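# Move bench yellow sponges into wall bin by door

## Task

Take each yellow sponge currently on the bench and place it in the bin mounted on the wall beside the door, with every sponge lying entirely within the bin. At the end the low shelf must still be standing upright, and the robot must not have fallen or be left leaning; either of those means failure.

## Robot and tools

ROBOT. A LinearBot: an omnidirectional base with a column about 1.7 m high. A carriage rides up and down the column (lift_m) and carries two identical six-joint arms, left and right, each with a two-finger gripper. The arm bases sit about 0.57 m + lift_m above the floor, and carriage parts hang about 0.15 m below them. A hand reaches 0.78 m from its shoulder but only about 0.38 m below its arm base. A hand is about 0.16 m long and 0.1 m wide (0.14 m open); fingertips are about 0.005 m thick in the closing direction and 0.02 m wide. The wrist camera sticks out 0.11 m from joint 6's axis on one side. Parked arm: joints 1 to 6 = 0, 0.05, 0.05, 1.45, 0, 0; with both parked the robot is about 0.85 m wide, 0.65 m long. Cameras: carriage_camera (fixed, facing forward, tilted about 20 degrees down), left_wrist_camera and right_wrist_camera (looking past the fingertips). Images are 672x504.

FRAMES. Base frame: origin on the floor below the base centre, x forward, y left, z up, metres. left_hand and right_hand are reported in it, each the midpoint between that hand's pads; quat_wxyz rotates base axes into hand axes (hand z along the fingers, fingers open along hand y; pointing straight up with joints 1, 5, 6 at 0 gives (1, 0, 0, 0)). Odometry frame is the base frame at scene start; base_odometry counts wheel turns only (slip counts as travel), heading in rad, left positive, -3.142 to 3.142. Heading can drift a degree or two after turns or long strafes. Camera calibration lines give K, distortion D and T_world_to_cam (base frame to camera); treat them as approximate, especially for wrist cameras.

TOOL move. Optional keys: base, joints, speeds, min_time_s, cameras. base holds exactly one relative offset from where the base last reported itself: translate_m (forward +, -2 to 2 m), strafe_m (left +, -2 to 2 m) or rotate_rad (counter-clockwise +, -6.3 to 6.3 rad). joints is one object for both arms, keyed by name, each an absolute target: lift_m 0 to 1 m; left_/right_joint1_rad -2.617 to 3.054 (vertical axis, 0 forward, + left); joint2_rad 0 to 3.141 (shoulder: 0 upper arm back and level, 1.57 vertical, 3.14 forward and level); joint3_rad 0 to 3.141 (elbow, 0 folded, 3.14 straight); joint4_rad -1.57 to 1.57 (wrist pitch, + lifts fingertips); joint5_rad -1.57 to 1.57 (wrist yaw, + swings fingertips right, opposite to joint 1); joint6_rad -2.094 to 2.094 (roll about fingers, + clockwise seen from forearm); left_/right_gripper_m 0 to 0.093 m pad gap. Done tolerances: lift 0.004, j1 0.02, j2 0.105, j3 0.06, j4 0.04, j5 0.025, j6 0.02, gripper 0.004. speeds caps this action only: translate_m and strafe_m 0.02 to 0.5 m/s, rotate_rad 0.05 to 1.57 rad/s, lift_m 0.08 to 0.25 m/s (top values are defaults). min_time_s (0.1 to 8 s) sets a minimum duration for arm and gripper motions. Actions last at most 15 s; base drives time out at 14 s. All motions start together. Unknown keys make a call invalid; out-of-range values get it refused, and a refusal or a stop cancels later move, wait and finished_scene calls in the same reply. A move with no action just reports state and images. cameras: list of names or ["all"]; omitted/null means all, [] none.

TOOL wait: seconds 0 to 10, plus cameras; robot keeps its last commands. zoom_image: camera and region [x0, y0, x1, y1] pixels from top-left, at most 504x504, on that camera's latest image. finished_scene: scene = current scene number; irreversible, and the goal must then hold without the robot.

RESULTS. "move" reads done or the worst status. done (base: wheels turned fully, even if slipping); off_target (stopped short, may still push); contact_stop or time_out (target dropped, holds in place); not_followed / "joint command not followed" (an arm command was withheld because arms would come too close; gripper still runs). To untangle, send one arm its own readings with joint 1 swung away, then the other in a later call. on_its_own lists uncommanded behaviour; "held at" is a target. motor_effort is percent of maximum, bracket = peak; lift effort steadily dropping while lowering means a hand or load is resting on something. Joint torques wrap at ±28 N m for joints 1 to 3. Gripper on a hard object reads up to 0.005 m below its width; empty and closed reads 0.000 to 0.002. Squeezing 0.005 m or more below first-touch reading gives full force; soft sponges crush further with smaller targets. Release by commanding well above the reading. Omitted lines mean nothing notable. The simulation keeps running while you think, holding the last command.

CAUTIONS. Hand readings may be off, true hand usually lower; about 1 kg sags a level hand 7 to 25 cm. Large arm moves can bow a few cm off line; min_time_s reduces it. Arms have no contact stop and spring to target once freed. The base stops on wheel effort but ignores arm collisions and can shove furniture (keep the low shelf upright). If stuck, back off about 0.2 m the way you came. Never reverse under a table edge into the column. Tipping risk rises with high carriage, stretched or loaded arms, pushing and sudden stops; only images reveal leaning. Do not let the arms hit or press each other. Motors heat when arms are extended or loaded; MOTOR HOT appears at 75 °C and at 100 °C the arm goes limp for 30 to 60 s (limit_stop_at_motor_heat; resend targets). Park arms to cool. Avoid drops, releasing moving objects, slams and hard pushes. A loose object may occasionally get nudged.

Each tool is called after "Emit:" as name(argument=value, ...), one argument or row to a line, values as JSON.

## Session

Emit:
move(
)

Scene clock: 0.00 s.
Joint torques (N m): no reading
Motor temperatures (°C): left_arm=[26 35 32 27 28 27 27] | right_arm=[24 32 36 34 28 28 29]
base_odometry: x=+0.000 y=+0.000 heading=+0.000
base_status: not commanded
joint_positions: lift_m=+0.300 left_joint1_rad=+0.003 left_joint2_rad=+0.041 left_joint3_rad=+0.031 left_joint4_rad=+1.497 left_joint5_rad=-0.037 left_joint6_rad=+0.015 left_gripper_m=+0.09396 right_joint1_rad=+0.010 right_joint2_rad=+0.034 right_joint3_rad=+0.029 right_joint4_rad=+1.447 right_joint5_rad=+0.047 right_joint6_rad=-0.005 right_gripper_m=+0.09396
joint_status: not commanded
motor_effort: lift_m=+32 drive_wheels=+3
left_hand: x=+0.2484 y=+0.3059 z=+1.3077 quat_wxyz=(+0.999, -0.018, +0.042, +0.010) (m; base frame)
right_hand: x=+0.2591 y=-0.3072 z=+1.3058 quat_wxyz=(+0.998, +0.023, +0.065, +0.001) (m; base frame)
pictures: carriage_camera, left_wrist_camera, right_wrist_camera
camera_calibration:
left_wrist_camera: T_world_to_cam=[[0.0469205, -0.997283, 0.0567875, 0.22592], [0.772325, 0.000165303, -0.635228, 0.65078], [0.633493, 0.0736637, 0.770234, -1.06413], [0, 0, 0, 1]] pos_world=[0.160904, 0.303586, 1.22019]
right_wrist_camera: T_world_to_cam=[[-0.0705512, -0.995916, -0.0563439, -0.227829], [0.728289, -0.0128301, -0.68515, 0.707527], [0.681628, -0.0893728, 0.72622, -1.02534], [0, 0, 0, 1]] pos_world=[0.167546, -0.309459, 1.21655]

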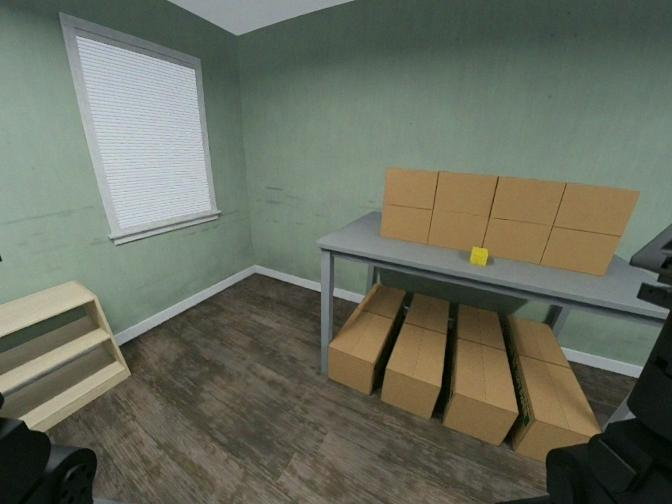

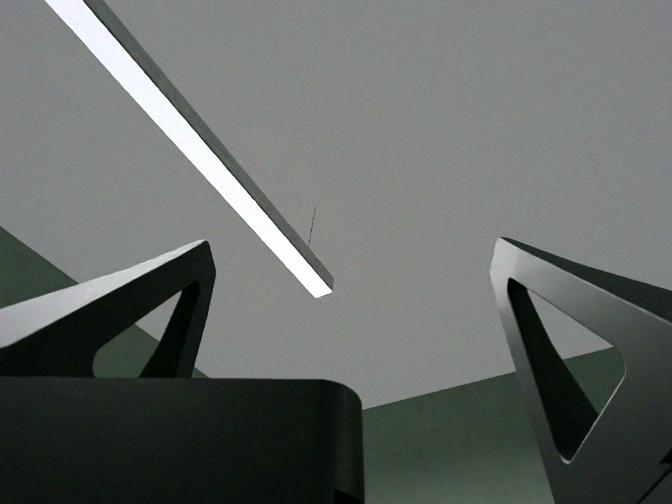

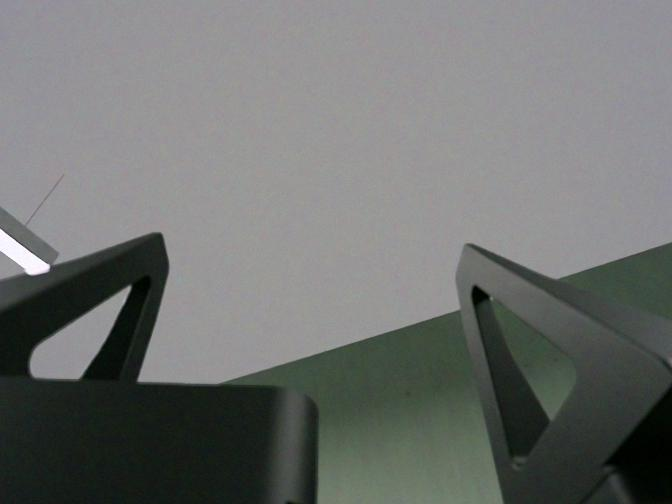

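Emit:
move(
  base={"rotate_rad": -0.5},
  joints={"lift_m": 0.75},
  cameras=["carriage_camera"],
)

Scene clock: 35.97 s.
Joint torques (N m): left_arm=[-0.16 5.07 4.37 -0.27 -0.06 -0.08] | right_arm=[-0.32 4.55 5.91 -0.16 0.02 0.06]
move: done
base_odometry: x=+0.000 y=+0.000 heading=-0.499
base_status: done
joint_positions: lift_m=+0.750 left_joint1_rad=+0.003 left_joint2_rad=+0.041 left_joint3_rad=+0.031 left_joint4_rad=+1.497 left_joint5_rad=-0.037 left_joint6_rad=+0.015 left_gripper_m=+0.09396 right_joint1_rad=+0.010 right_joint2_rad=+0.034 right_joint3_rad=+0.029 right_joint4_rad=+1.447 right_joint5_rad=+0.047 right_joint6_rad=-0.005 right_gripper_m=+0.09396
joint_status: all done
motor_effort: lift_m=+33(42) drive_wheels=+13(16)
left_hand: x=+0.2484 y=+0.3059 z=+1.7576 quat_wxyz=(+0.999, -0.018, +0.042, +0.010) (m; base frame)
right_hand: x=+0.2591 y=-0.3072 z=+1.7557 quat_wxyz=(+0.998, +0.023, +0.065, +0.001) (m; base frame)
pictures: carriage_camera
camera_calibration:
carriage_camera: T_world_to_cam=[[-0.0304006, -0.99913, 0.0285537, -0.0408343], [-0.377475, -0.0149754, -0.925899, 1.67111], [0.925521, -0.0389262, -0.376692, 0.527483], [0, 0, 0, 1]]

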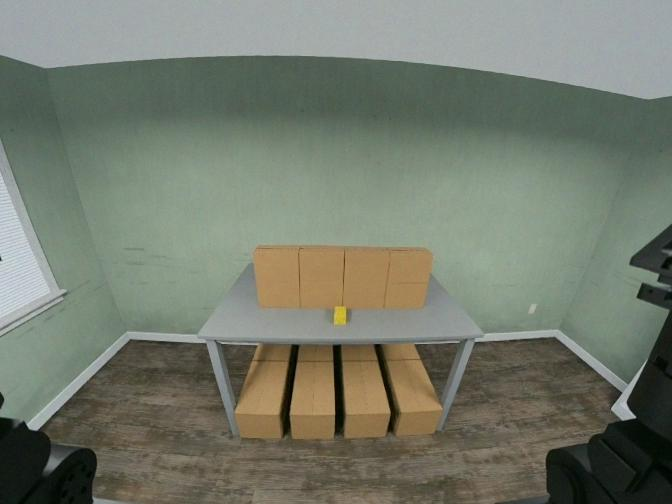

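Emit:
move(
  base={"translate_m": 0.6},
  joints={"left_joint1_rad": 0, "left_joint2_rad": 1.9, "left_joint3_rad": 1.8, "left_joint4_rad": -0.6, "left_joint5_rad": 0, "left_joint6_rad": 0, "right_joint1_rad": 0, "right_joint2_rad": 1.9, "right_joint3_rad": 1.8, "right_joint4_rad": -0.6, "right_joint5_rad": 0, "right_joint6_rad": 0},
  speeds={"translate_m": 0.2},
  min_time_s=3,
)

Scene clock: 66.60 s.
Joint torques (N m): left_arm=[-0.38 -11.56 8.4 1.82 0 -0.22] | right_arm=[-1.11 -12.16 9.54 1.58 -0.06 0.11]
Motor temperatures (°C): left_arm=[26 37 34 27 28 27 27] | right_arm=[24 34 41 34 28 28 29]
move: done
base_odometry: x=+0.527 y=-0.287 heading=-0.499
base_status: done
joint_positions: lift_m=+0.750 left_joint1_rad=+0.003 left_joint2_rad=+1.891 left_joint3_rad=+1.767 left_joint4_rad=-0.589 left_joint5_rad=-0.009 left_joint6_rad=+0.011 left_gripper_m=+0.09396 right_joint1_rad=+0.008 right_joint2_rad=+1.895 right_joint3_rad=+1.771 right_joint4_rad=-0.591 right_joint5_rad=+0.011 right_joint6_rad=-0.005 right_gripper_m=+0.09396
joint_status: all done
motor_effort: lift_m=+33(33) drive_wheels=+1(17)
left_hand: x=+0.7654 y=+0.3025 z=+1.5632 quat_wxyz=(+0.416, +0.002, +0.909, +0.007) (m; base frame)
right_hand: x=+0.7662 y=-0.2972 z=+1.5626 quat_wxyz=(+0.415, -0.003, +0.910, -0.005) (m; base frame)
pictures: carriage_camera, left_wrist_camera, right_wrist_camera
camera_calibration:
carriage_camera: T_world_to_cam=[[-0.0304006, -0.99913, 0.0285537, -0.0408344], [-0.377475, -0.0149754, -0.925899, 1.67111], [0.925521, -0.0389262, -0.376692, 0.527484], [0, 0, 0, 1]]
left_wrist_camera: T_world_to_cam=[[0.00400454, -0.998833, -0.0481369, 0.381087], [-0.968005, 0.00820571, -0.250796, 1.14248], [0.250899, 0.0476011, -0.966842, 1.4279], [0, 0, 0, 1]]
right_wrist_camera: T_world_to_cam=[[0.0323101, -0.996625, 0.0754609, -0.452638], [-0.972348, -0.048815, -0.228379, 1.0929], [0.231291, -0.0659953, -0.970644, 1.44687], [0, 0, 0, 1]]

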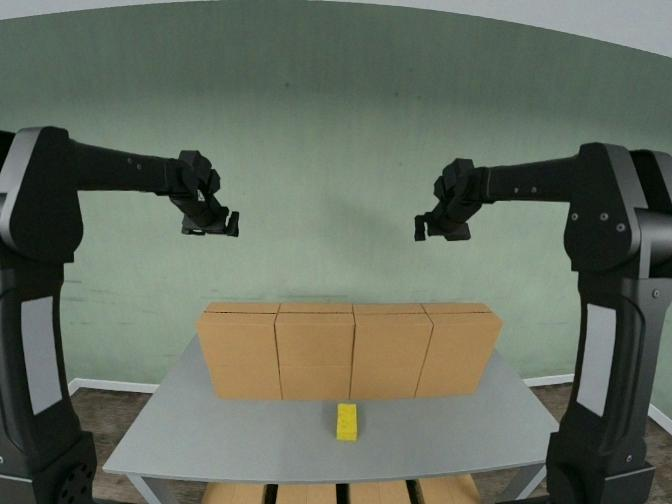

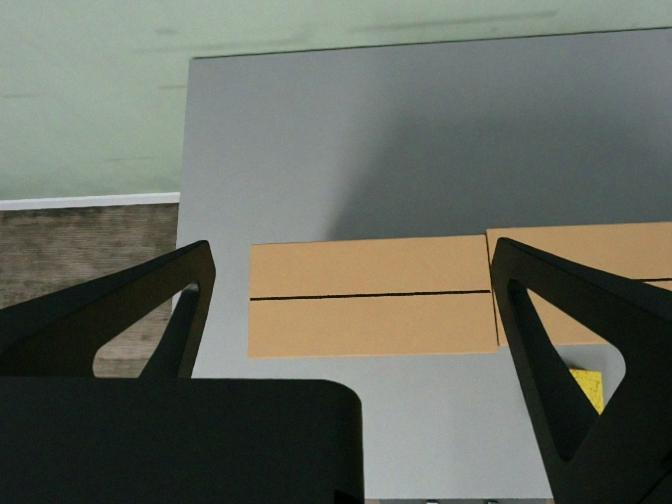

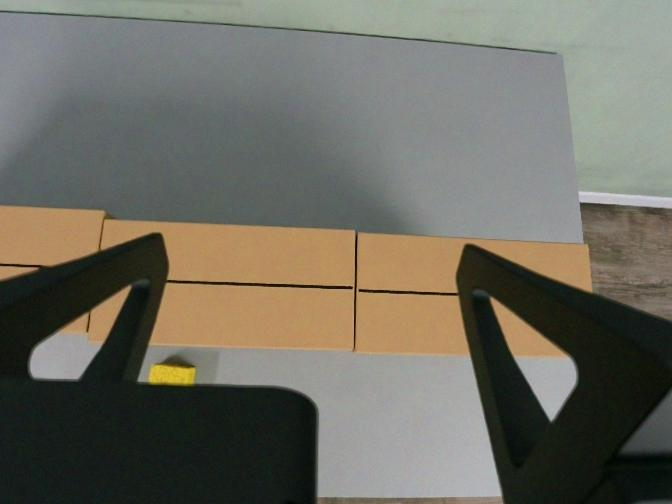

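Emit:
move(
  base={"translate_m": 0.07},
  joints={"left_joint2_rad": 2.5, "left_joint3_rad": 2.67, "left_joint4_rad": -1.35, "right_joint2_rad": 2.5, "right_joint3_rad": 2.67, "right_joint4_rad": -1.35},
  speeds={"translate_m": 0.1},
  min_time_s=2.5,
)

Scene clock: 87.87 s.
Joint torques (N m): left_arm=[-0.32 -15.09 7.23 1.06 0.01 -0.22] | right_arm=[-1.1 -15.73 8.23 0.93 -0.06 0.12]
Motor temperatures (°C): left_arm=[26 41 38 31 28 27 27] | right_arm=[24 41 43 36 28 28 29]
move: done
base_odometry: x=+0.588 y=-0.321 heading=-0.499
base_status: done
joint_positions: lift_m=+0.750 left_joint1_rad=+0.003 left_joint2_rad=+2.484 left_joint3_rad=+2.641 left_joint4_rad=-1.338 left_joint5_rad=-0.009 left_joint6_rad=+0.011 left_gripper_m=+0.09396 right_joint1_rad=+0.008 right_joint2_rad=+2.490 right_joint3_rad=+2.645 right_joint4_rad=-1.339 right_joint5_rad=+0.011 right_joint6_rad=-0.005 right_gripper_m=+0.09396
joint_status: all done
motor_effort: lift_m=+33(33) drive_wheels=+1(15)
left_hand: x=+0.7809 y=+0.3025 z=+1.4754 quat_wxyz=(+0.193, +0.003, +0.981, +0.006) (m; base frame)
right_hand: x=+0.7815 y=-0.2970 z=+1.4738 quat_wxyz=(+0.192, -0.005, +0.981, -0.005) (m; base frame)
pictures: carriage_camera, left_wrist_camera, right_wrist_camera
camera_calibration:
carriage_camera: T_world_to_cam=[[-0.0304006, -0.99913, 0.0285537, -0.0408344], [-0.377475, -0.0149754, -0.925899, 1.67111], [0.925521, -0.0389262, -0.376692, 0.527484], [0, 0, 0, 1]]
left_wrist_camera: T_world_to_cam=[[-0.0180184, -0.998904, -0.0432039, 0.386715], [-0.976958, 0.0083985, 0.213267, 0.457693], [-0.21267, 0.0460512, -0.976038, 1.71516], [0, 0, 0, 1]]
right_wrist_camera: T_world_to_cam=[[0.063881, -0.996391, 0.055903, -0.442026], [-0.970664, -0.049025, 0.23539, 0.402604], [-0.231799, -0.0693, -0.970292, 1.71757], [0, 0, 0, 1]]

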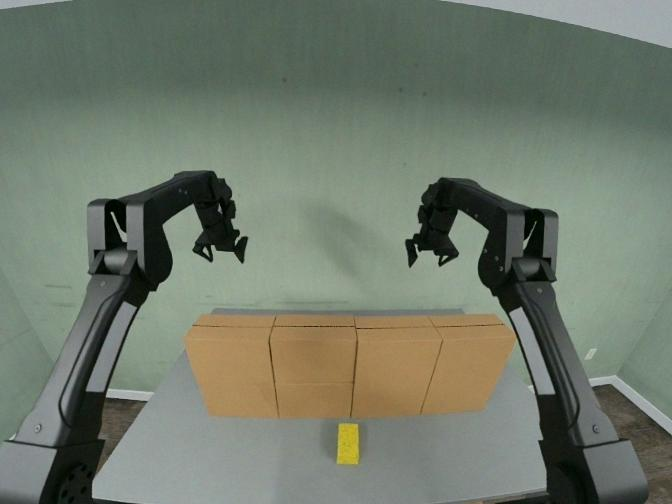

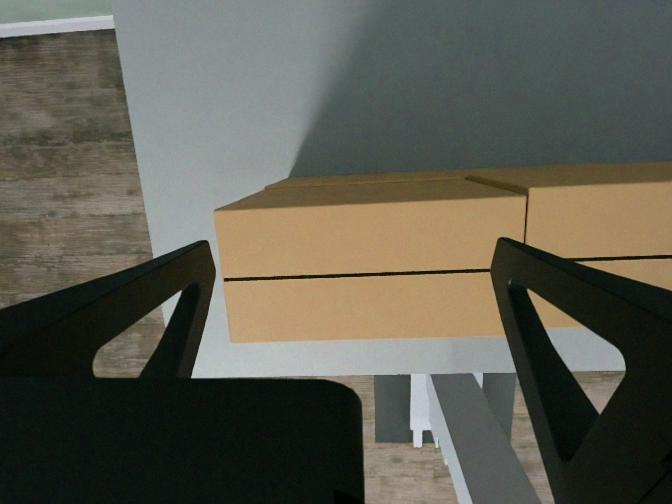

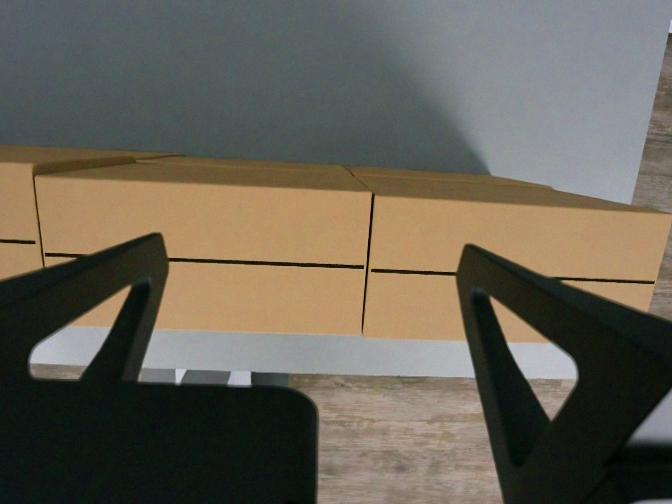

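Emit:
zoom_image(
  camera="left_wrist_camera",
  region=[200, 0, 672, 354],
)

Emit:
zoom_image(
  camera="right_wrist_camera",
  region=[0, 0, 500, 375],
)

Emit:
zoom_image(
  camera="carriage_camera",
  region=[150, 280, 540, 504],
)

Scaled by 1.068 from the camera's 672x504 image, which has a finer 960x720 frame.

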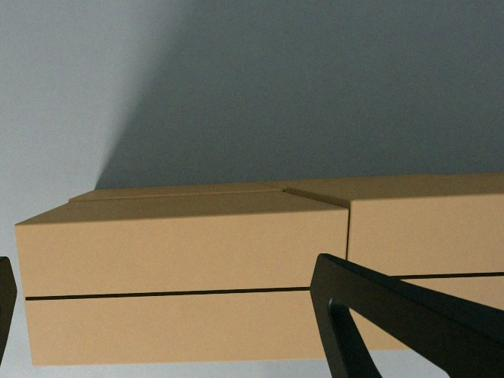

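Scaled by 1.008 from the camera's 672x504 image, which has a finer 960x720 frame.

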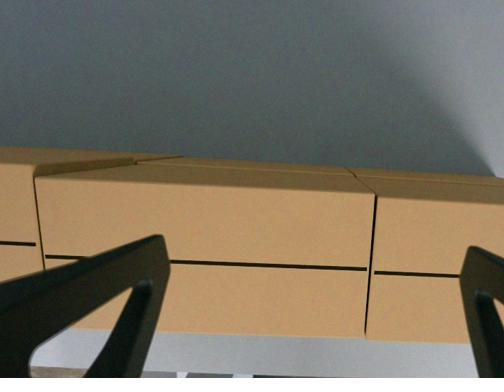

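Scaled by 1.292 from the camera's 672x504 image, which has a finer 960x720 frame.

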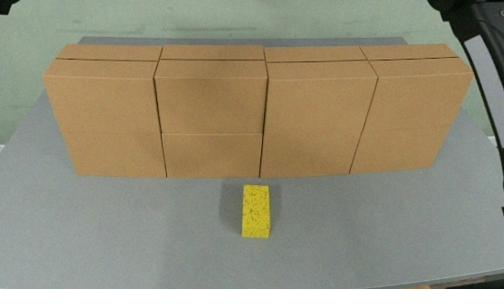

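Emit:
move(
  base={"translate_m": -0.178},
  joints={"left_joint1_rad": 0, "left_joint2_rad": 0.05, "left_joint3_rad": 0.05, "left_joint4_rad": 1.45, "right_joint2_rad": 1.2, "right_joint3_rad": 1.2, "right_joint4_rad": 0},
  speeds={"translate_m": 0.15},
  min_time_s=2.5,
  cameras=[],
)

Emit:
move(
  base={"strafe_m": 0.238},
  joints={"lift_m": 0.65, "right_joint1_rad": 0.0, "right_joint2_rad": 2.611, "right_joint3_rad": 1.208, "right_joint4_rad": 0.527},
  min_time_s=3,
  speeds={"strafe_m": 0.15},
  cameras=["carriage_camera", "right_wrist_camera"],
)

Scene clock: 148.20 s.
Motor temperatures (°C): left_arm=[26 51 38 29 28 27 27] | right_arm=[24 59 44 36 28 28 29]
move: done
base_status: done
joint_status: all done
motor_effort: lift_m=+33(33) drive_wheels=+8(11)
pictures: none

Scene clock: 151.50 s.
Joint torques (N m): left_arm=[-0.29 4.48 3.55 -0.11 -0.03 -0.21] | right_arm=[-0.84 -13.57 4.59 1.65 -0.03 0.11]
move: done
base_odometry: x=+0.546 y=-0.027 heading=-0.499
base_status: done
joint_positions: lift_m=+0.650 left_joint1_rad=+0.003 left_joint2_rad=+0.053 left_joint3_rad=+0.059 left_joint4_rad=+1.442 left_joint5_rad=-0.005 left_joint6_rad=+0.011 left_gripper_m=+0.09396 right_joint1_rad=+0.005 right_joint2_rad=+2.603 right_joint3_rad=+1.197 right_joint4_rad=+0.508 right_joint5_rad=+0.008 right_joint6_rad=-0.005 right_gripper_m=+0.09396
joint_status: all done
motor_effort: lift_m=+30(31) drive_wheels=+0(15)
left_hand: x=+0.2571 y=+0.3005 z=+1.6640 quat_wxyz=(+0.998, -0.002, +0.061, +0.007) (m; base frame)
right_hand: x=+0.7252 y=-0.2983 z=+1.0556 quat_wxyz=(+0.330, -0.003, +0.944, -0.004) (m; base frame)
pictures: carriage_camera, right_wrist_camera
camera_calibration:
carriage_camera: T_world_to_cam=[[-0.0304006, -0.99913, 0.0285537, -0.0379856], [-0.377475, -0.0149754, -0.925899, 1.57874], [0.925521, -0.0389262, -0.376692, 0.489902], [0, 0, 0, 1]]
right_wrist_camera: T_world_to_cam=[[0.044875, -0.99672, 0.067353, -0.41476], [-0.997709, -0.0481324, -0.0475456, 0.764866], [0.0506315, -0.0650651, -0.996596, 1.12286], [0, 0, 0, 1]]

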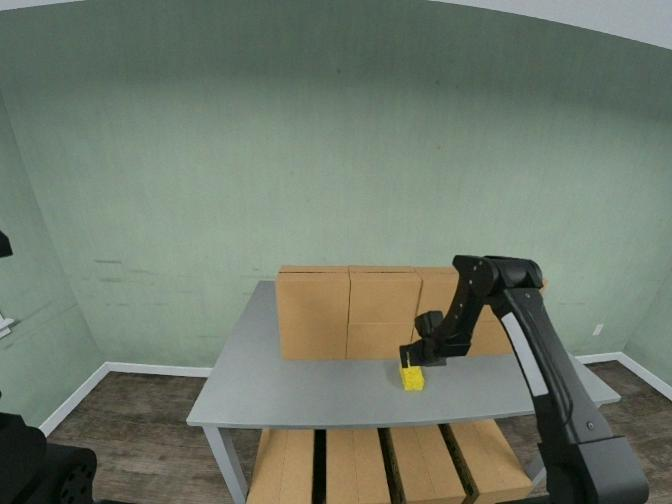

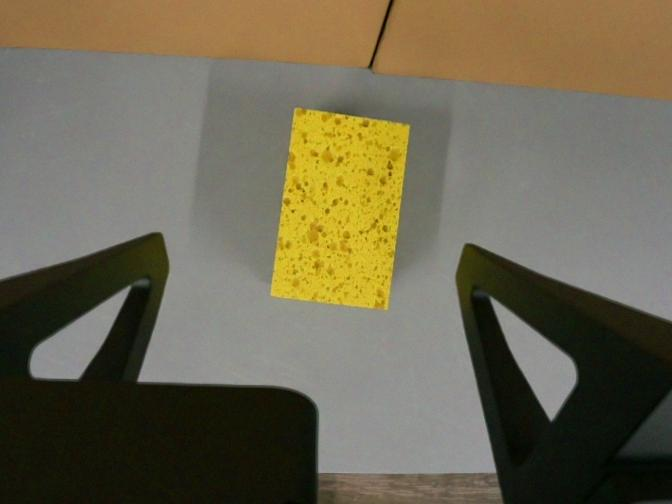

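Emit:
move(
  base={"translate_m": 0.038},
  joints={"right_joint1_rad": -0.11},
  cameras=[],
)

Emit:
move(
  base={"strafe_m": 0.036},
  joints={"lift_m": 0.565},
  speeds={"lift_m": 0.12},
  cameras=["right_wrist_camera"],
)

Scene clock: 165.60 s.
move: done
base_status: done
joint_status: all done
motor_effort: lift_m=+30(30) drive_wheels=+7(11)
pictures: none

Scene clock: 167.03 s.
Joint torques (N m): left_arm=[-0.31 4.51 3.64 -0.18 -0.05 -0.21] | right_arm=[-0.38 -14.53 4.31 1.55 -0.01 0.11]
Motor temperatures (°C): left_arm=[26 46 37 28 28 27 27] | right_arm=[24 57 43 37 28 28 29]
move: done
base_odometry: x=+0.597 y=-0.013 heading=-0.499
base_status: done
joint_positions: lift_m=+0.565 left_joint1_rad=+0.002 left_joint2_rad=+0.053 left_joint3_rad=+0.059 left_joint4_rad=+1.448 left_joint5_rad=-0.004 left_joint6_rad=+0.010 left_gripper_m=+0.09396 right_joint1_rad=-0.110 right_joint2_rad=+2.613 right_joint3_rad=+1.200 right_joint4_rad=+0.519 right_joint5_rad=+0.006 right_joint6_rad=-0.005 right_gripper_m=+0.09396
joint_status: all done
motor_effort: lift_m=+30(33) drive_wheels=+4(16)
left_hand: x=+0.2554 y=+0.3002 z=+1.5791 quat_wxyz=(+0.998, -0.002, +0.058, +0.006) (m; base frame)
right_hand: x=+0.7228 y=-0.3554 z=+0.9685 quat_wxyz=(+0.332, +0.051, +0.942, -0.022) (m; base frame)
pictures: right_wrist_camera
camera_calibration:
right_wrist_camera: T_world_to_cam=[[-0.0689752, -0.995483, 0.065237, -0.380841], [-0.996459, 0.0655959, -0.0525978, 0.799987], [0.0480809, -0.068634, -0.996483, 1.03294], [0, 0, 0, 1]]

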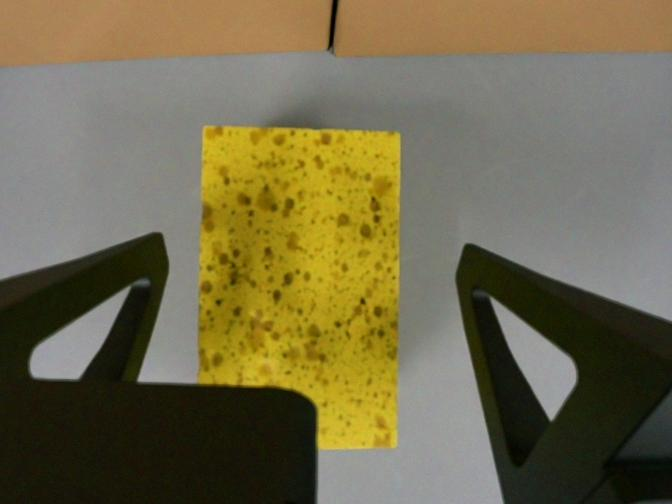

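Emit:
move(
  joints={"right_joint1_rad": -0.098, "lift_m": 0.522},
  speeds={"lift_m": 0.08},
  cameras=["right_wrist_camera"],
)

Scene clock: 173.20 s.
Joint torques (N m): left_arm=[-0.29 4.6 3.62 -0.19 -0.04 -0.2] | right_arm=[0.36 -14.61 4.08 1.34 0.05 0.08]
move: done
base_odometry: x=+0.597 y=-0.013 heading=-0.499
joint_positions: lift_m=+0.522 left_joint1_rad=+0.002 left_joint2_rad=+0.053 left_joint3_rad=+0.059 left_joint4_rad=+1.448 left_joint5_rad=-0.004 left_joint6_rad=+0.010 left_gripper_m=+0.09396 right_joint1_rad=-0.105 right_joint2_rad=+2.613 right_joint3_rad=+1.204 right_joint4_rad=+0.542 right_joint5_rad=+0.000 right_joint6_rad=+0.000 right_gripper_m=+0.09396
joint_status: all done
motor_effort: lift_m=+28(30) drive_wheels=+4(5)
left_hand: x=+0.2554 y=+0.3002 z=+1.5362 quat_wxyz=(+0.998, -0.002, +0.058, +0.006) (m; base frame)
right_hand: x=+0.7288 y=-0.3527 z=+0.9301 quat_wxyz=(+0.344, +0.049, +0.937, -0.018) (m; base frame)
pictures: right_wrist_camera
camera_calibration:
right_wrist_camera: T_world_to_cam=[[-0.0656607, -0.996083, 0.0592151, -0.372303], [-0.99503, 0.0609079, -0.0787809, 0.825464], [0.0748657, -0.0640936, -0.995132, 0.975341], [0, 0, 0, 1]]

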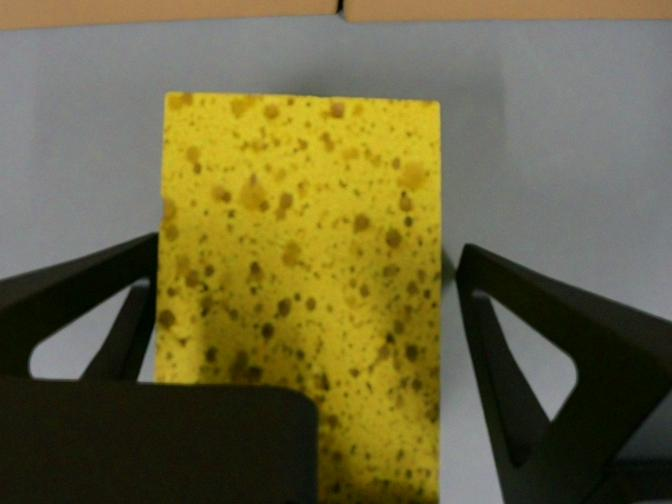

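Emit:
move(
  joints={"lift_m": 0.53, "right_joint1_rad": -0.09},
  speeds={"lift_m": 0.08},
  cameras=[],
)

Emit:
move(
  joints={"right_gripper_m": 0.052},
  min_time_s=2.5,
  cameras=[],
)

Emit:
move(
  joints={"lift_m": 0.7},
  speeds={"lift_m": 0.12},
  cameras=["right_wrist_camera", "carriage_camera"],
)

Scene clock: 181.07 s.
move: done
joint_status: all done
motor_effort: lift_m=+33(40) drive_wheels=+4(5)
pictures: none

Scene clock: 183.87 s.
move: off_target
joint_status: right_gripper_m off_target (ended at +0.05847, target +0.05200)
motor_effort: lift_m=+33(33) drive_wheels=+4(5)
pictures: none

Scene clock: 185.70 s.
Joint torques (N m): left_arm=[-0.31 4.63 3.62 -0.19 -0.05 -0.21] | right_arm=[0.23 -14.94 3.96 1.51 0.05 0.07]
move: done
base_odometry: x=+0.597 y=-0.013 heading=-0.499
joint_positions: lift_m=+0.700 left_joint1_rad=+0.002 left_joint2_rad=+0.052 left_joint3_rad=+0.059 left_joint4_rad=+1.448 left_joint5_rad=-0.004 left_joint6_rad=+0.010 left_gripper_m=+0.09396 right_joint1_rad=-0.096 right_joint2_rad=+2.617 right_joint3_rad=+1.205 right_joint4_rad=+0.524 right_joint5_rad=+0.000 right_joint6_rad=+0.000 right_gripper_m=+0.05843
joint_status: all done
motor_effort: lift_m=+33(39) drive_wheels=+4(5)
left_hand: x=+0.2553 y=+0.3002 z=+1.7138 quat_wxyz=(+0.998, -0.002, +0.058, +0.006) (m; base frame)
right_hand: x=+0.7252 y=-0.3477 z=+1.1033 quat_wxyz=(+0.335, +0.045, +0.941, -0.016) (m; base frame)
pictures: carriage_camera, right_wrist_camera
camera_calibration:
carriage_camera: T_world_to_cam=[[-0.0304006, -0.99913, 0.0285537, -0.0394064], [-0.377475, -0.0149754, -0.925899, 1.62481], [0.925521, -0.0389262, -0.376692, 0.508646], [0, 0, 0, 1]]
right_wrist_camera: T_world_to_cam=[[-0.0553328, -0.996759, 0.0583871, -0.38463], [-0.99695, 0.0519313, -0.0582502, 0.810833], [0.0550293, -0.0614321, -0.996593, 1.16526], [0, 0, 0, 1]]

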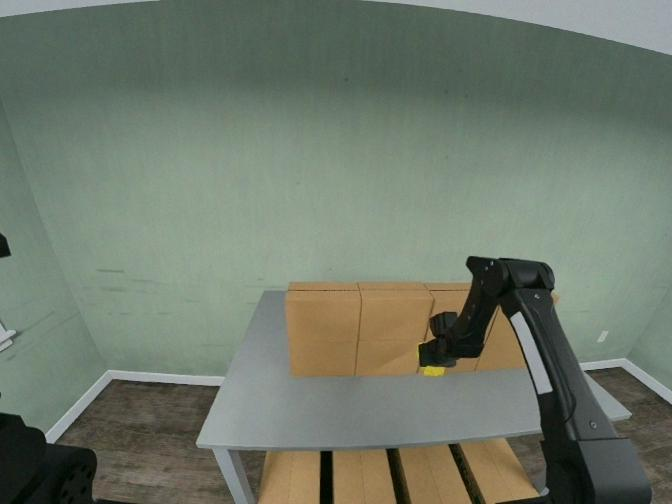

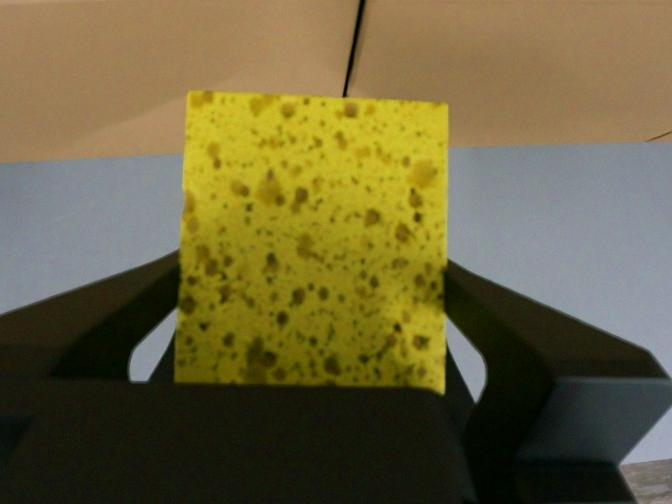

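Emit:
move(
  base={"translate_m": -0.5},
  cameras=[],
  speeds={"translate_m": 0.3},
)

Emit:
move(
  base={"rotate_rad": 3.1416},
  joints={"right_joint1_rad": 0, "right_joint2_rad": 1.2, "right_joint3_rad": 1.2, "right_joint4_rad": 0, "lift_m": 0.4},
  speeds={"rotate_rad": 0.8},
  min_time_s=3,
  cameras=["carriage_camera"],
)

Scene clock: 210.37 s.
Motor temperatures (°C): left_arm=[26 41 35 27 27 26 27] | right_arm=[24 54 40 39 28 28 30]
move: done
base_status: done
motor_effort: lift_m=+33(33) drive_wheels=+2(15)
pictures: none

Scene clock: 215.60 s.
Joint torques (N m): left_arm=[-0.32 4.64 3.62 -0.17 -0.03 -0.21] | right_arm=[0.17 -7.61 7.1 1.94 0.04 0.06]
move: done
base_odometry: x=+0.158 y=+0.226 heading=+2.642
base_status: done
joint_positions: lift_m=+0.400 left_joint1_rad=+0.002 left_joint2_rad=+0.052 left_joint3_rad=+0.058 left_joint4_rad=+1.448 left_joint5_rad=-0.004 left_joint6_rad=+0.010 left_gripper_m=+0.09398 right_joint1_rad=-0.005 right_joint2_rad=+1.222 right_joint3_rad=+1.202 right_joint4_rad=+0.001 right_joint5_rad=+0.001 right_joint6_rad=+0.000 right_gripper_m=+0.05840
joint_status: all done
motor_effort: lift_m=+30(31) drive_wheels=+7(16)
left_hand: x=+0.2553 y=+0.3002 z=+1.4140 quat_wxyz=(+0.998, -0.002, +0.058, +0.006) (m; base frame)
right_hand: x=+0.6477 y=-0.3018 z=+1.3930 quat_wxyz=(+0.700, +0.002, +0.714, -0.002) (m; base frame)
pictures: carriage_camera
camera_calibration:
carriage_camera: T_world_to_cam=[[-0.0304006, -0.99913, 0.0285537, -0.0308469], [-0.377475, -0.0149754, -0.925899, 1.34725], [0.925521, -0.0389262, -0.376692, 0.395726], [0, 0, 0, 1]]

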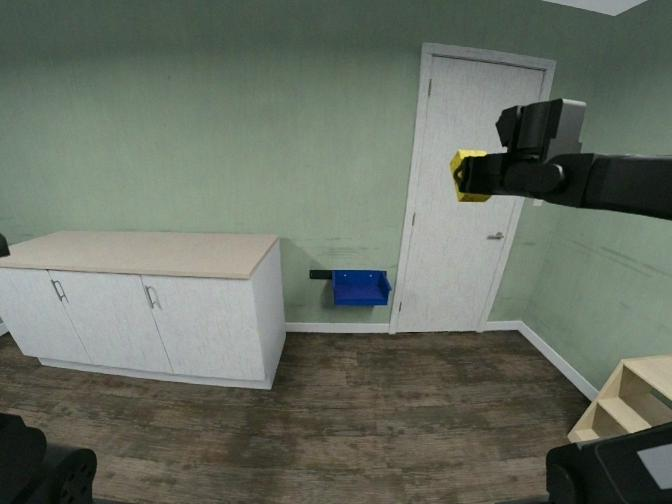

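Emit:
zoom_image(
  camera="carriage_camera",
  region=[270, 250, 420, 350],
)

Scaled by 3.360 from the camera's 672x504 image, which has a finer 960x720 frame.

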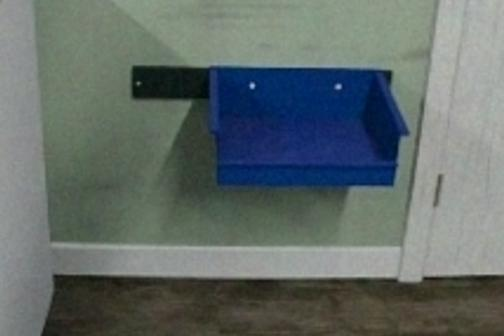

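Emit:
move(
  base={"strafe_m": -0.17},
  cameras=[],
  speeds={"strafe_m": 0.25},
)

Emit:
move(
  base={"translate_m": 0.9},
  cameras=["carriage_camera"],
  speeds={"translate_m": 0.3},
)

Emit:
move(
  joints={"right_joint1_rad": 0.475, "right_joint2_rad": 2.615, "right_joint3_rad": 1.208, "right_joint4_rad": 0.527, "lift_m": 0.4},
  min_time_s=3,
  cameras=["carriage_camera", "right_wrist_camera"],
)

Scene clock: 247.93 s.
Motor temperatures (°C): left_arm=[26 40 35 27 27 26 27] | right_arm=[24 48 44 40 28 28 30]
move: done
base_status: done
motor_effort: lift_m=+30(30) drive_wheels=-3(17)
pictures: none

Scene clock: 252.40 s.
move: done
base_status: done
motor_effort: lift_m=+30(30) drive_wheels=-2(16)
pictures: carriage_camera
camera_calibration:
carriage_camera: T_world_to_cam=[[-0.0304006, -0.99913, 0.0285537, -0.0308469], [-0.377475, -0.0149754, -0.925899, 1.34725], [0.925521, -0.0389262, -0.376692, 0.395726], [0, 0, 0, 1]]

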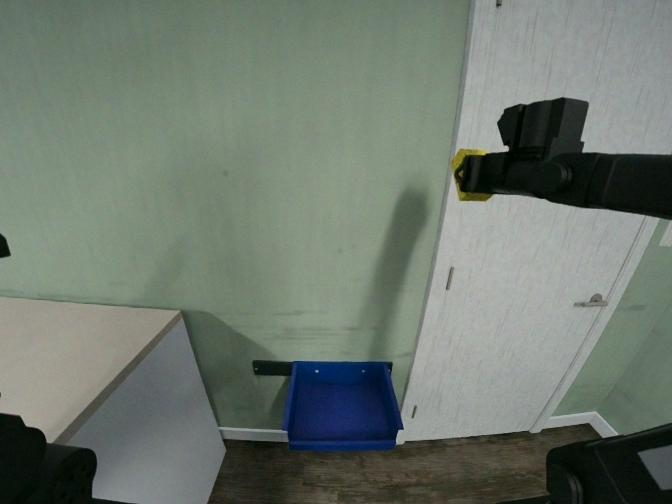

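Scene clock: 255.70 s.
Joint torques (N m): left_arm=[-0.34 4.6 3.64 -0.2 -0.06 -0.19] | right_arm=[0.25 -13.74 4.18 1.67 0.03 0.06]
move: done
base_odometry: x=-0.551 y=+0.806 heading=+2.643
joint_positions: lift_m=+0.400 left_joint1_rad=+0.002 left_joint2_rad=+0.052 left_joint3_rad=+0.058 left_joint4_rad=+1.450 left_joint5_rad=-0.003 left_joint6_rad=+0.010 left_gripper_m=+0.09398 right_joint1_rad=+0.469 right_joint2_rad=+2.609 right_joint3_rad=+1.202 right_joint4_rad=+0.506 right_joint5_rad=+0.001 right_joint6_rad=+0.000 right_gripper_m=+0.05839
joint_status: all done
motor_effort: lift_m=+30(30) drive_wheels=-2(2)
left_hand: x=+0.2549 y=+0.3000 z=+1.4140 quat_wxyz=(+0.998, -0.001, +0.057, +0.006) (m; base frame)
right_hand: x=+0.6716 y=-0.0742 z=+0.8040 quat_wxyz=(+0.320, -0.219, +0.919, +0.076) (m; base frame)
pictures: carriage_camera, right_wrist_camera
camera_calibration:
carriage_camera: T_world_to_cam=[[-0.0304006, -0.99913, 0.0285537, -0.0308469], [-0.377475, -0.0149754, -0.925899, 1.34725], [0.925521, -0.0389262, -0.376692, 0.395726], [0, 0, 0, 1]]
right_wrist_camera: T_world_to_cam=[[0.486732, -0.871553, 0.0590459, -0.452737], [-0.870874, -0.489419, -0.0452578, 0.590465], [0.0683428, -0.029393, -0.997229, 0.880605], [0, 0, 0, 1]]

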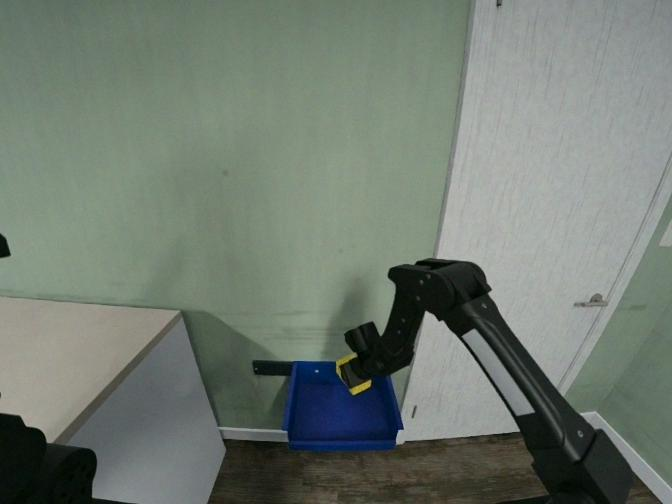

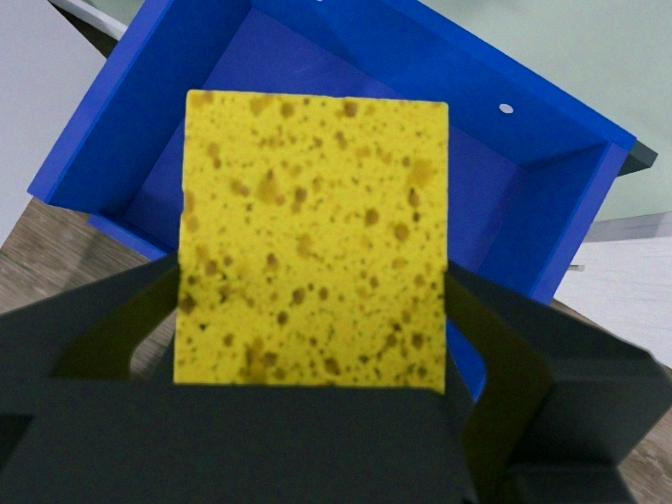

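Emit:
move(
  base={"translate_m": 0.09},
  joints={"lift_m": 0.15},
  speeds={"lift_m": 0.12, "translate_m": 0.15},
  cameras=["carriage_camera", "right_wrist_camera"],
)

Emit:
move(
  joints={"lift_m": 0.088},
  speeds={"lift_m": 0.08},
  cameras=["carriage_camera", "right_wrist_camera"],
)

Scene clock: 263.80 s.
move: done
base_status: done
joint_status: all done
motor_effort: lift_m=+30(31) drive_wheels=-1(18)
pictures: carriage_camera, right_wrist_camera
camera_calibration:
carriage_camera: T_world_to_cam=[[-0.0304006, -0.99913, 0.0285537, -0.0237091], [-0.377475, -0.0149754, -0.925899, 1.1158], [0.925521, -0.0389262, -0.376692, 0.301561], [0, 0, 0, 1]]
right_wrist_camera: T_world_to_cam=[[0.48728, -0.871205, 0.0596576, -0.438019], [-0.870518, -0.490019, -0.0456128, 0.57816], [0.0689715, -0.0297068, -0.997176, 0.628113], [0, 0, 0, 1]]

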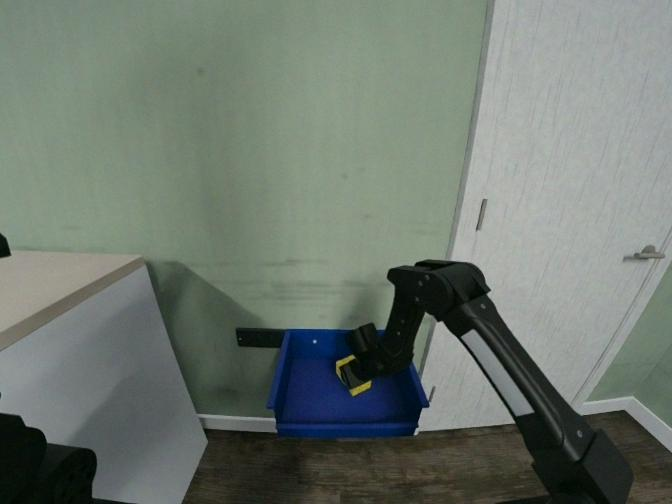

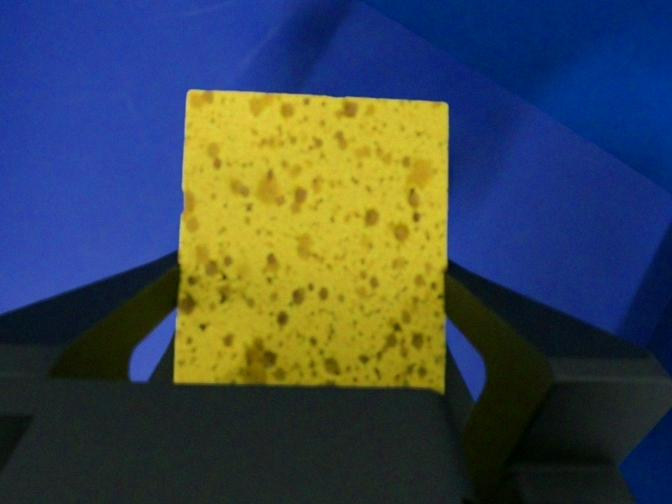

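Scene clock: 264.93 s.
Joint torques (N m): left_arm=[-0.34 4.64 3.67 -0.18 -0.05 -0.2] | right_arm=[0.16 -13.38 4.14 1.35 0.02 0.07]
move: done
base_odometry: x=-0.630 y=+0.849 heading=+2.642
joint_positions: lift_m=+0.088 left_joint1_rad=+0.002 left_joint2_rad=+0.052 left_joint3_rad=+0.058 left_joint4_rad=+1.448 left_joint5_rad=-0.003 left_joint6_rad=+0.010 left_gripper_m=+0.09398 right_joint1_rad=+0.470 right_joint2_rad=+2.605 right_joint3_rad=+1.203 right_joint4_rad=+0.543 right_joint5_rad=+0.002 right_joint6_rad=+0.000 right_gripper_m=+0.05839
joint_status: all done
motor_effort: lift_m=+27(29) drive_wheels=+6(6)
left_hand: x=+0.2553 y=+0.3000 z=+1.1022 quat_wxyz=(+0.998, -0.001, +0.058, +0.006) (m; base frame)
right_hand: x=+0.6791 y=-0.0699 z=+0.5001 quat_wxyz=(+0.339, -0.218, +0.912, +0.080) (m; base frame)
pictures: carriage_camera, right_wrist_camera
camera_calibration:
carriage_camera: T_world_to_cam=[[-0.0304006, -0.99913, 0.0285537, -0.0219443], [-0.377475, -0.0149754, -0.925899, 1.05857], [0.925521, -0.0389262, -0.376692, 0.27828], [0, 0, 0, 1]]
right_wrist_camera: T_world_to_cam=[[0.485038, -0.872344, 0.0612736, -0.434714], [-0.868058, -0.48877, -0.0870607, 0.604341], [0.105896, -0.0109613, -0.994317, 0.551548], [0, 0, 0, 1]]

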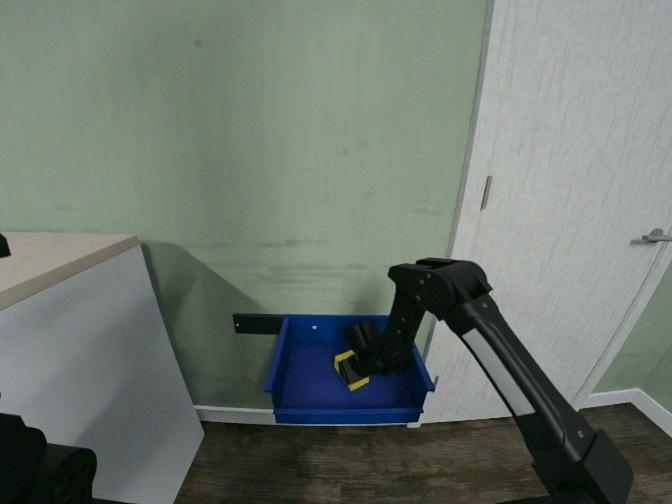

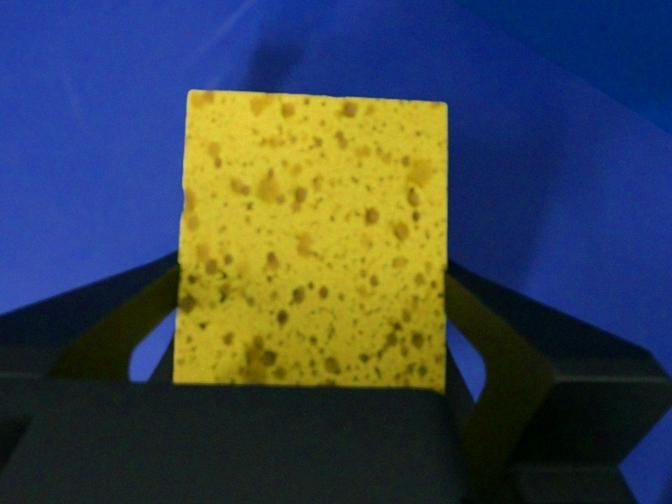

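Touching lightly (j4 slightly up). Release.

Emit:
move(
  joints={"right_gripper_m": 0.093},
  min_time_s=3,
  cameras=[],
)

Emit:
move(
  joints={"lift_m": 0.4},
  speeds={"lift_m": 0.15},
  cameras=["right_wrist_camera", "carriage_camera"],
)

Scene clock: 273.70 s.
move: done
joint_status: all done
motor_effort: lift_m=+27(27) drive_wheels=+6(6)
pictures: none

Scene clock: 276.20 s.
Joint torques (N m): left_arm=[-0.32 4.71 3.69 -0.2 -0.05 -0.19] | right_arm=[0.17 -14.74 4.01 1.48 0.02 0.07]
move: done
base_odometry: x=-0.630 y=+0.849 heading=+2.642
joint_positions: lift_m=+0.400 left_joint1_rad=+0.002 left_joint2_rad=+0.051 left_joint3_rad=+0.058 left_joint4_rad=+1.448 left_joint5_rad=-0.003 left_joint6_rad=+0.010 left_gripper_m=+0.09398 right_joint1_rad=+0.470 right_joint2_rad=+2.619 right_joint3_rad=+1.203 right_joint4_rad=+0.527 right_joint5_rad=+0.002 right_joint6_rad=+0.000 right_gripper_m=+0.09292
joint_status: all done
motor_effort: lift_m=+32(40) drive_wheels=+6(6)
left_hand: x=+0.2552 y=+0.3000 z=+1.4138 quat_wxyz=(+0.998, -0.001, +0.058, +0.006) (m; base frame)
right_hand: x=+0.6728 y=-0.0730 z=+0.8025 quat_wxyz=(+0.326, -0.219, +0.917, +0.077) (m; base frame)
pictures: carriage_camera, right_wrist_camera
camera_calibration:
carriage_camera: T_world_to_cam=[[-0.0304006, -0.99913, 0.0285537, -0.0308421], [-0.377475, -0.0149754, -0.925899, 1.3471], [0.925521, -0.0389262, -0.376692, 0.395662], [0, 0, 0, 1]]
right_wrist_camera: T_world_to_cam=[[0.486649, -0.871526, 0.0601278, -0.453088], [-0.869974, -0.489743, -0.0574119, 0.601164], [0.0794832, -0.0243703, -0.996538, 0.871459], [0, 0, 0, 1]]

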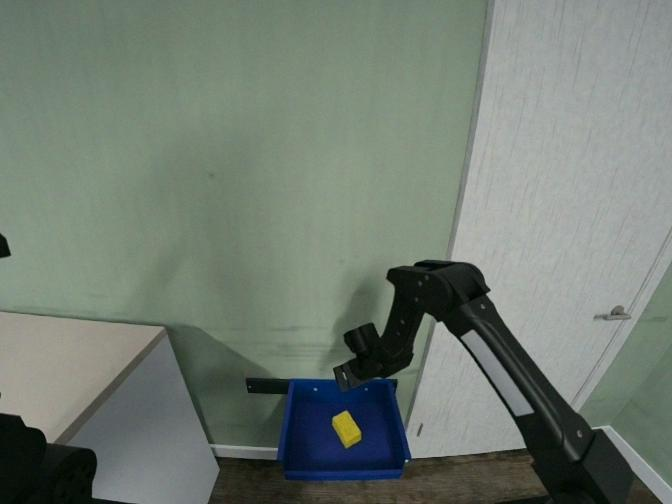

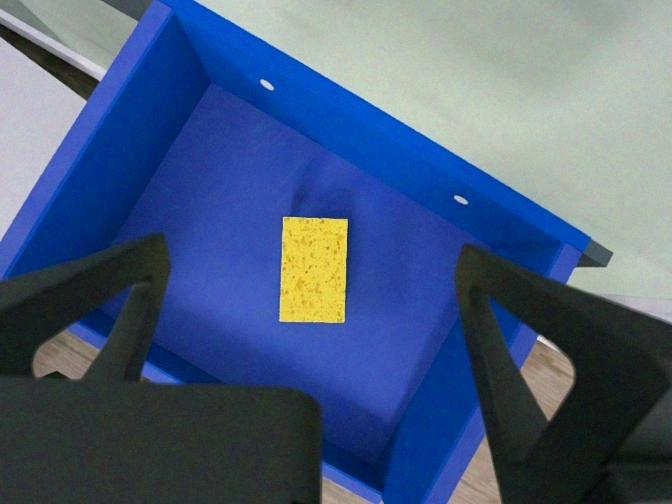

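Emit:
finished_scene(
  scene=2,
)

The scene is finished: the task was done.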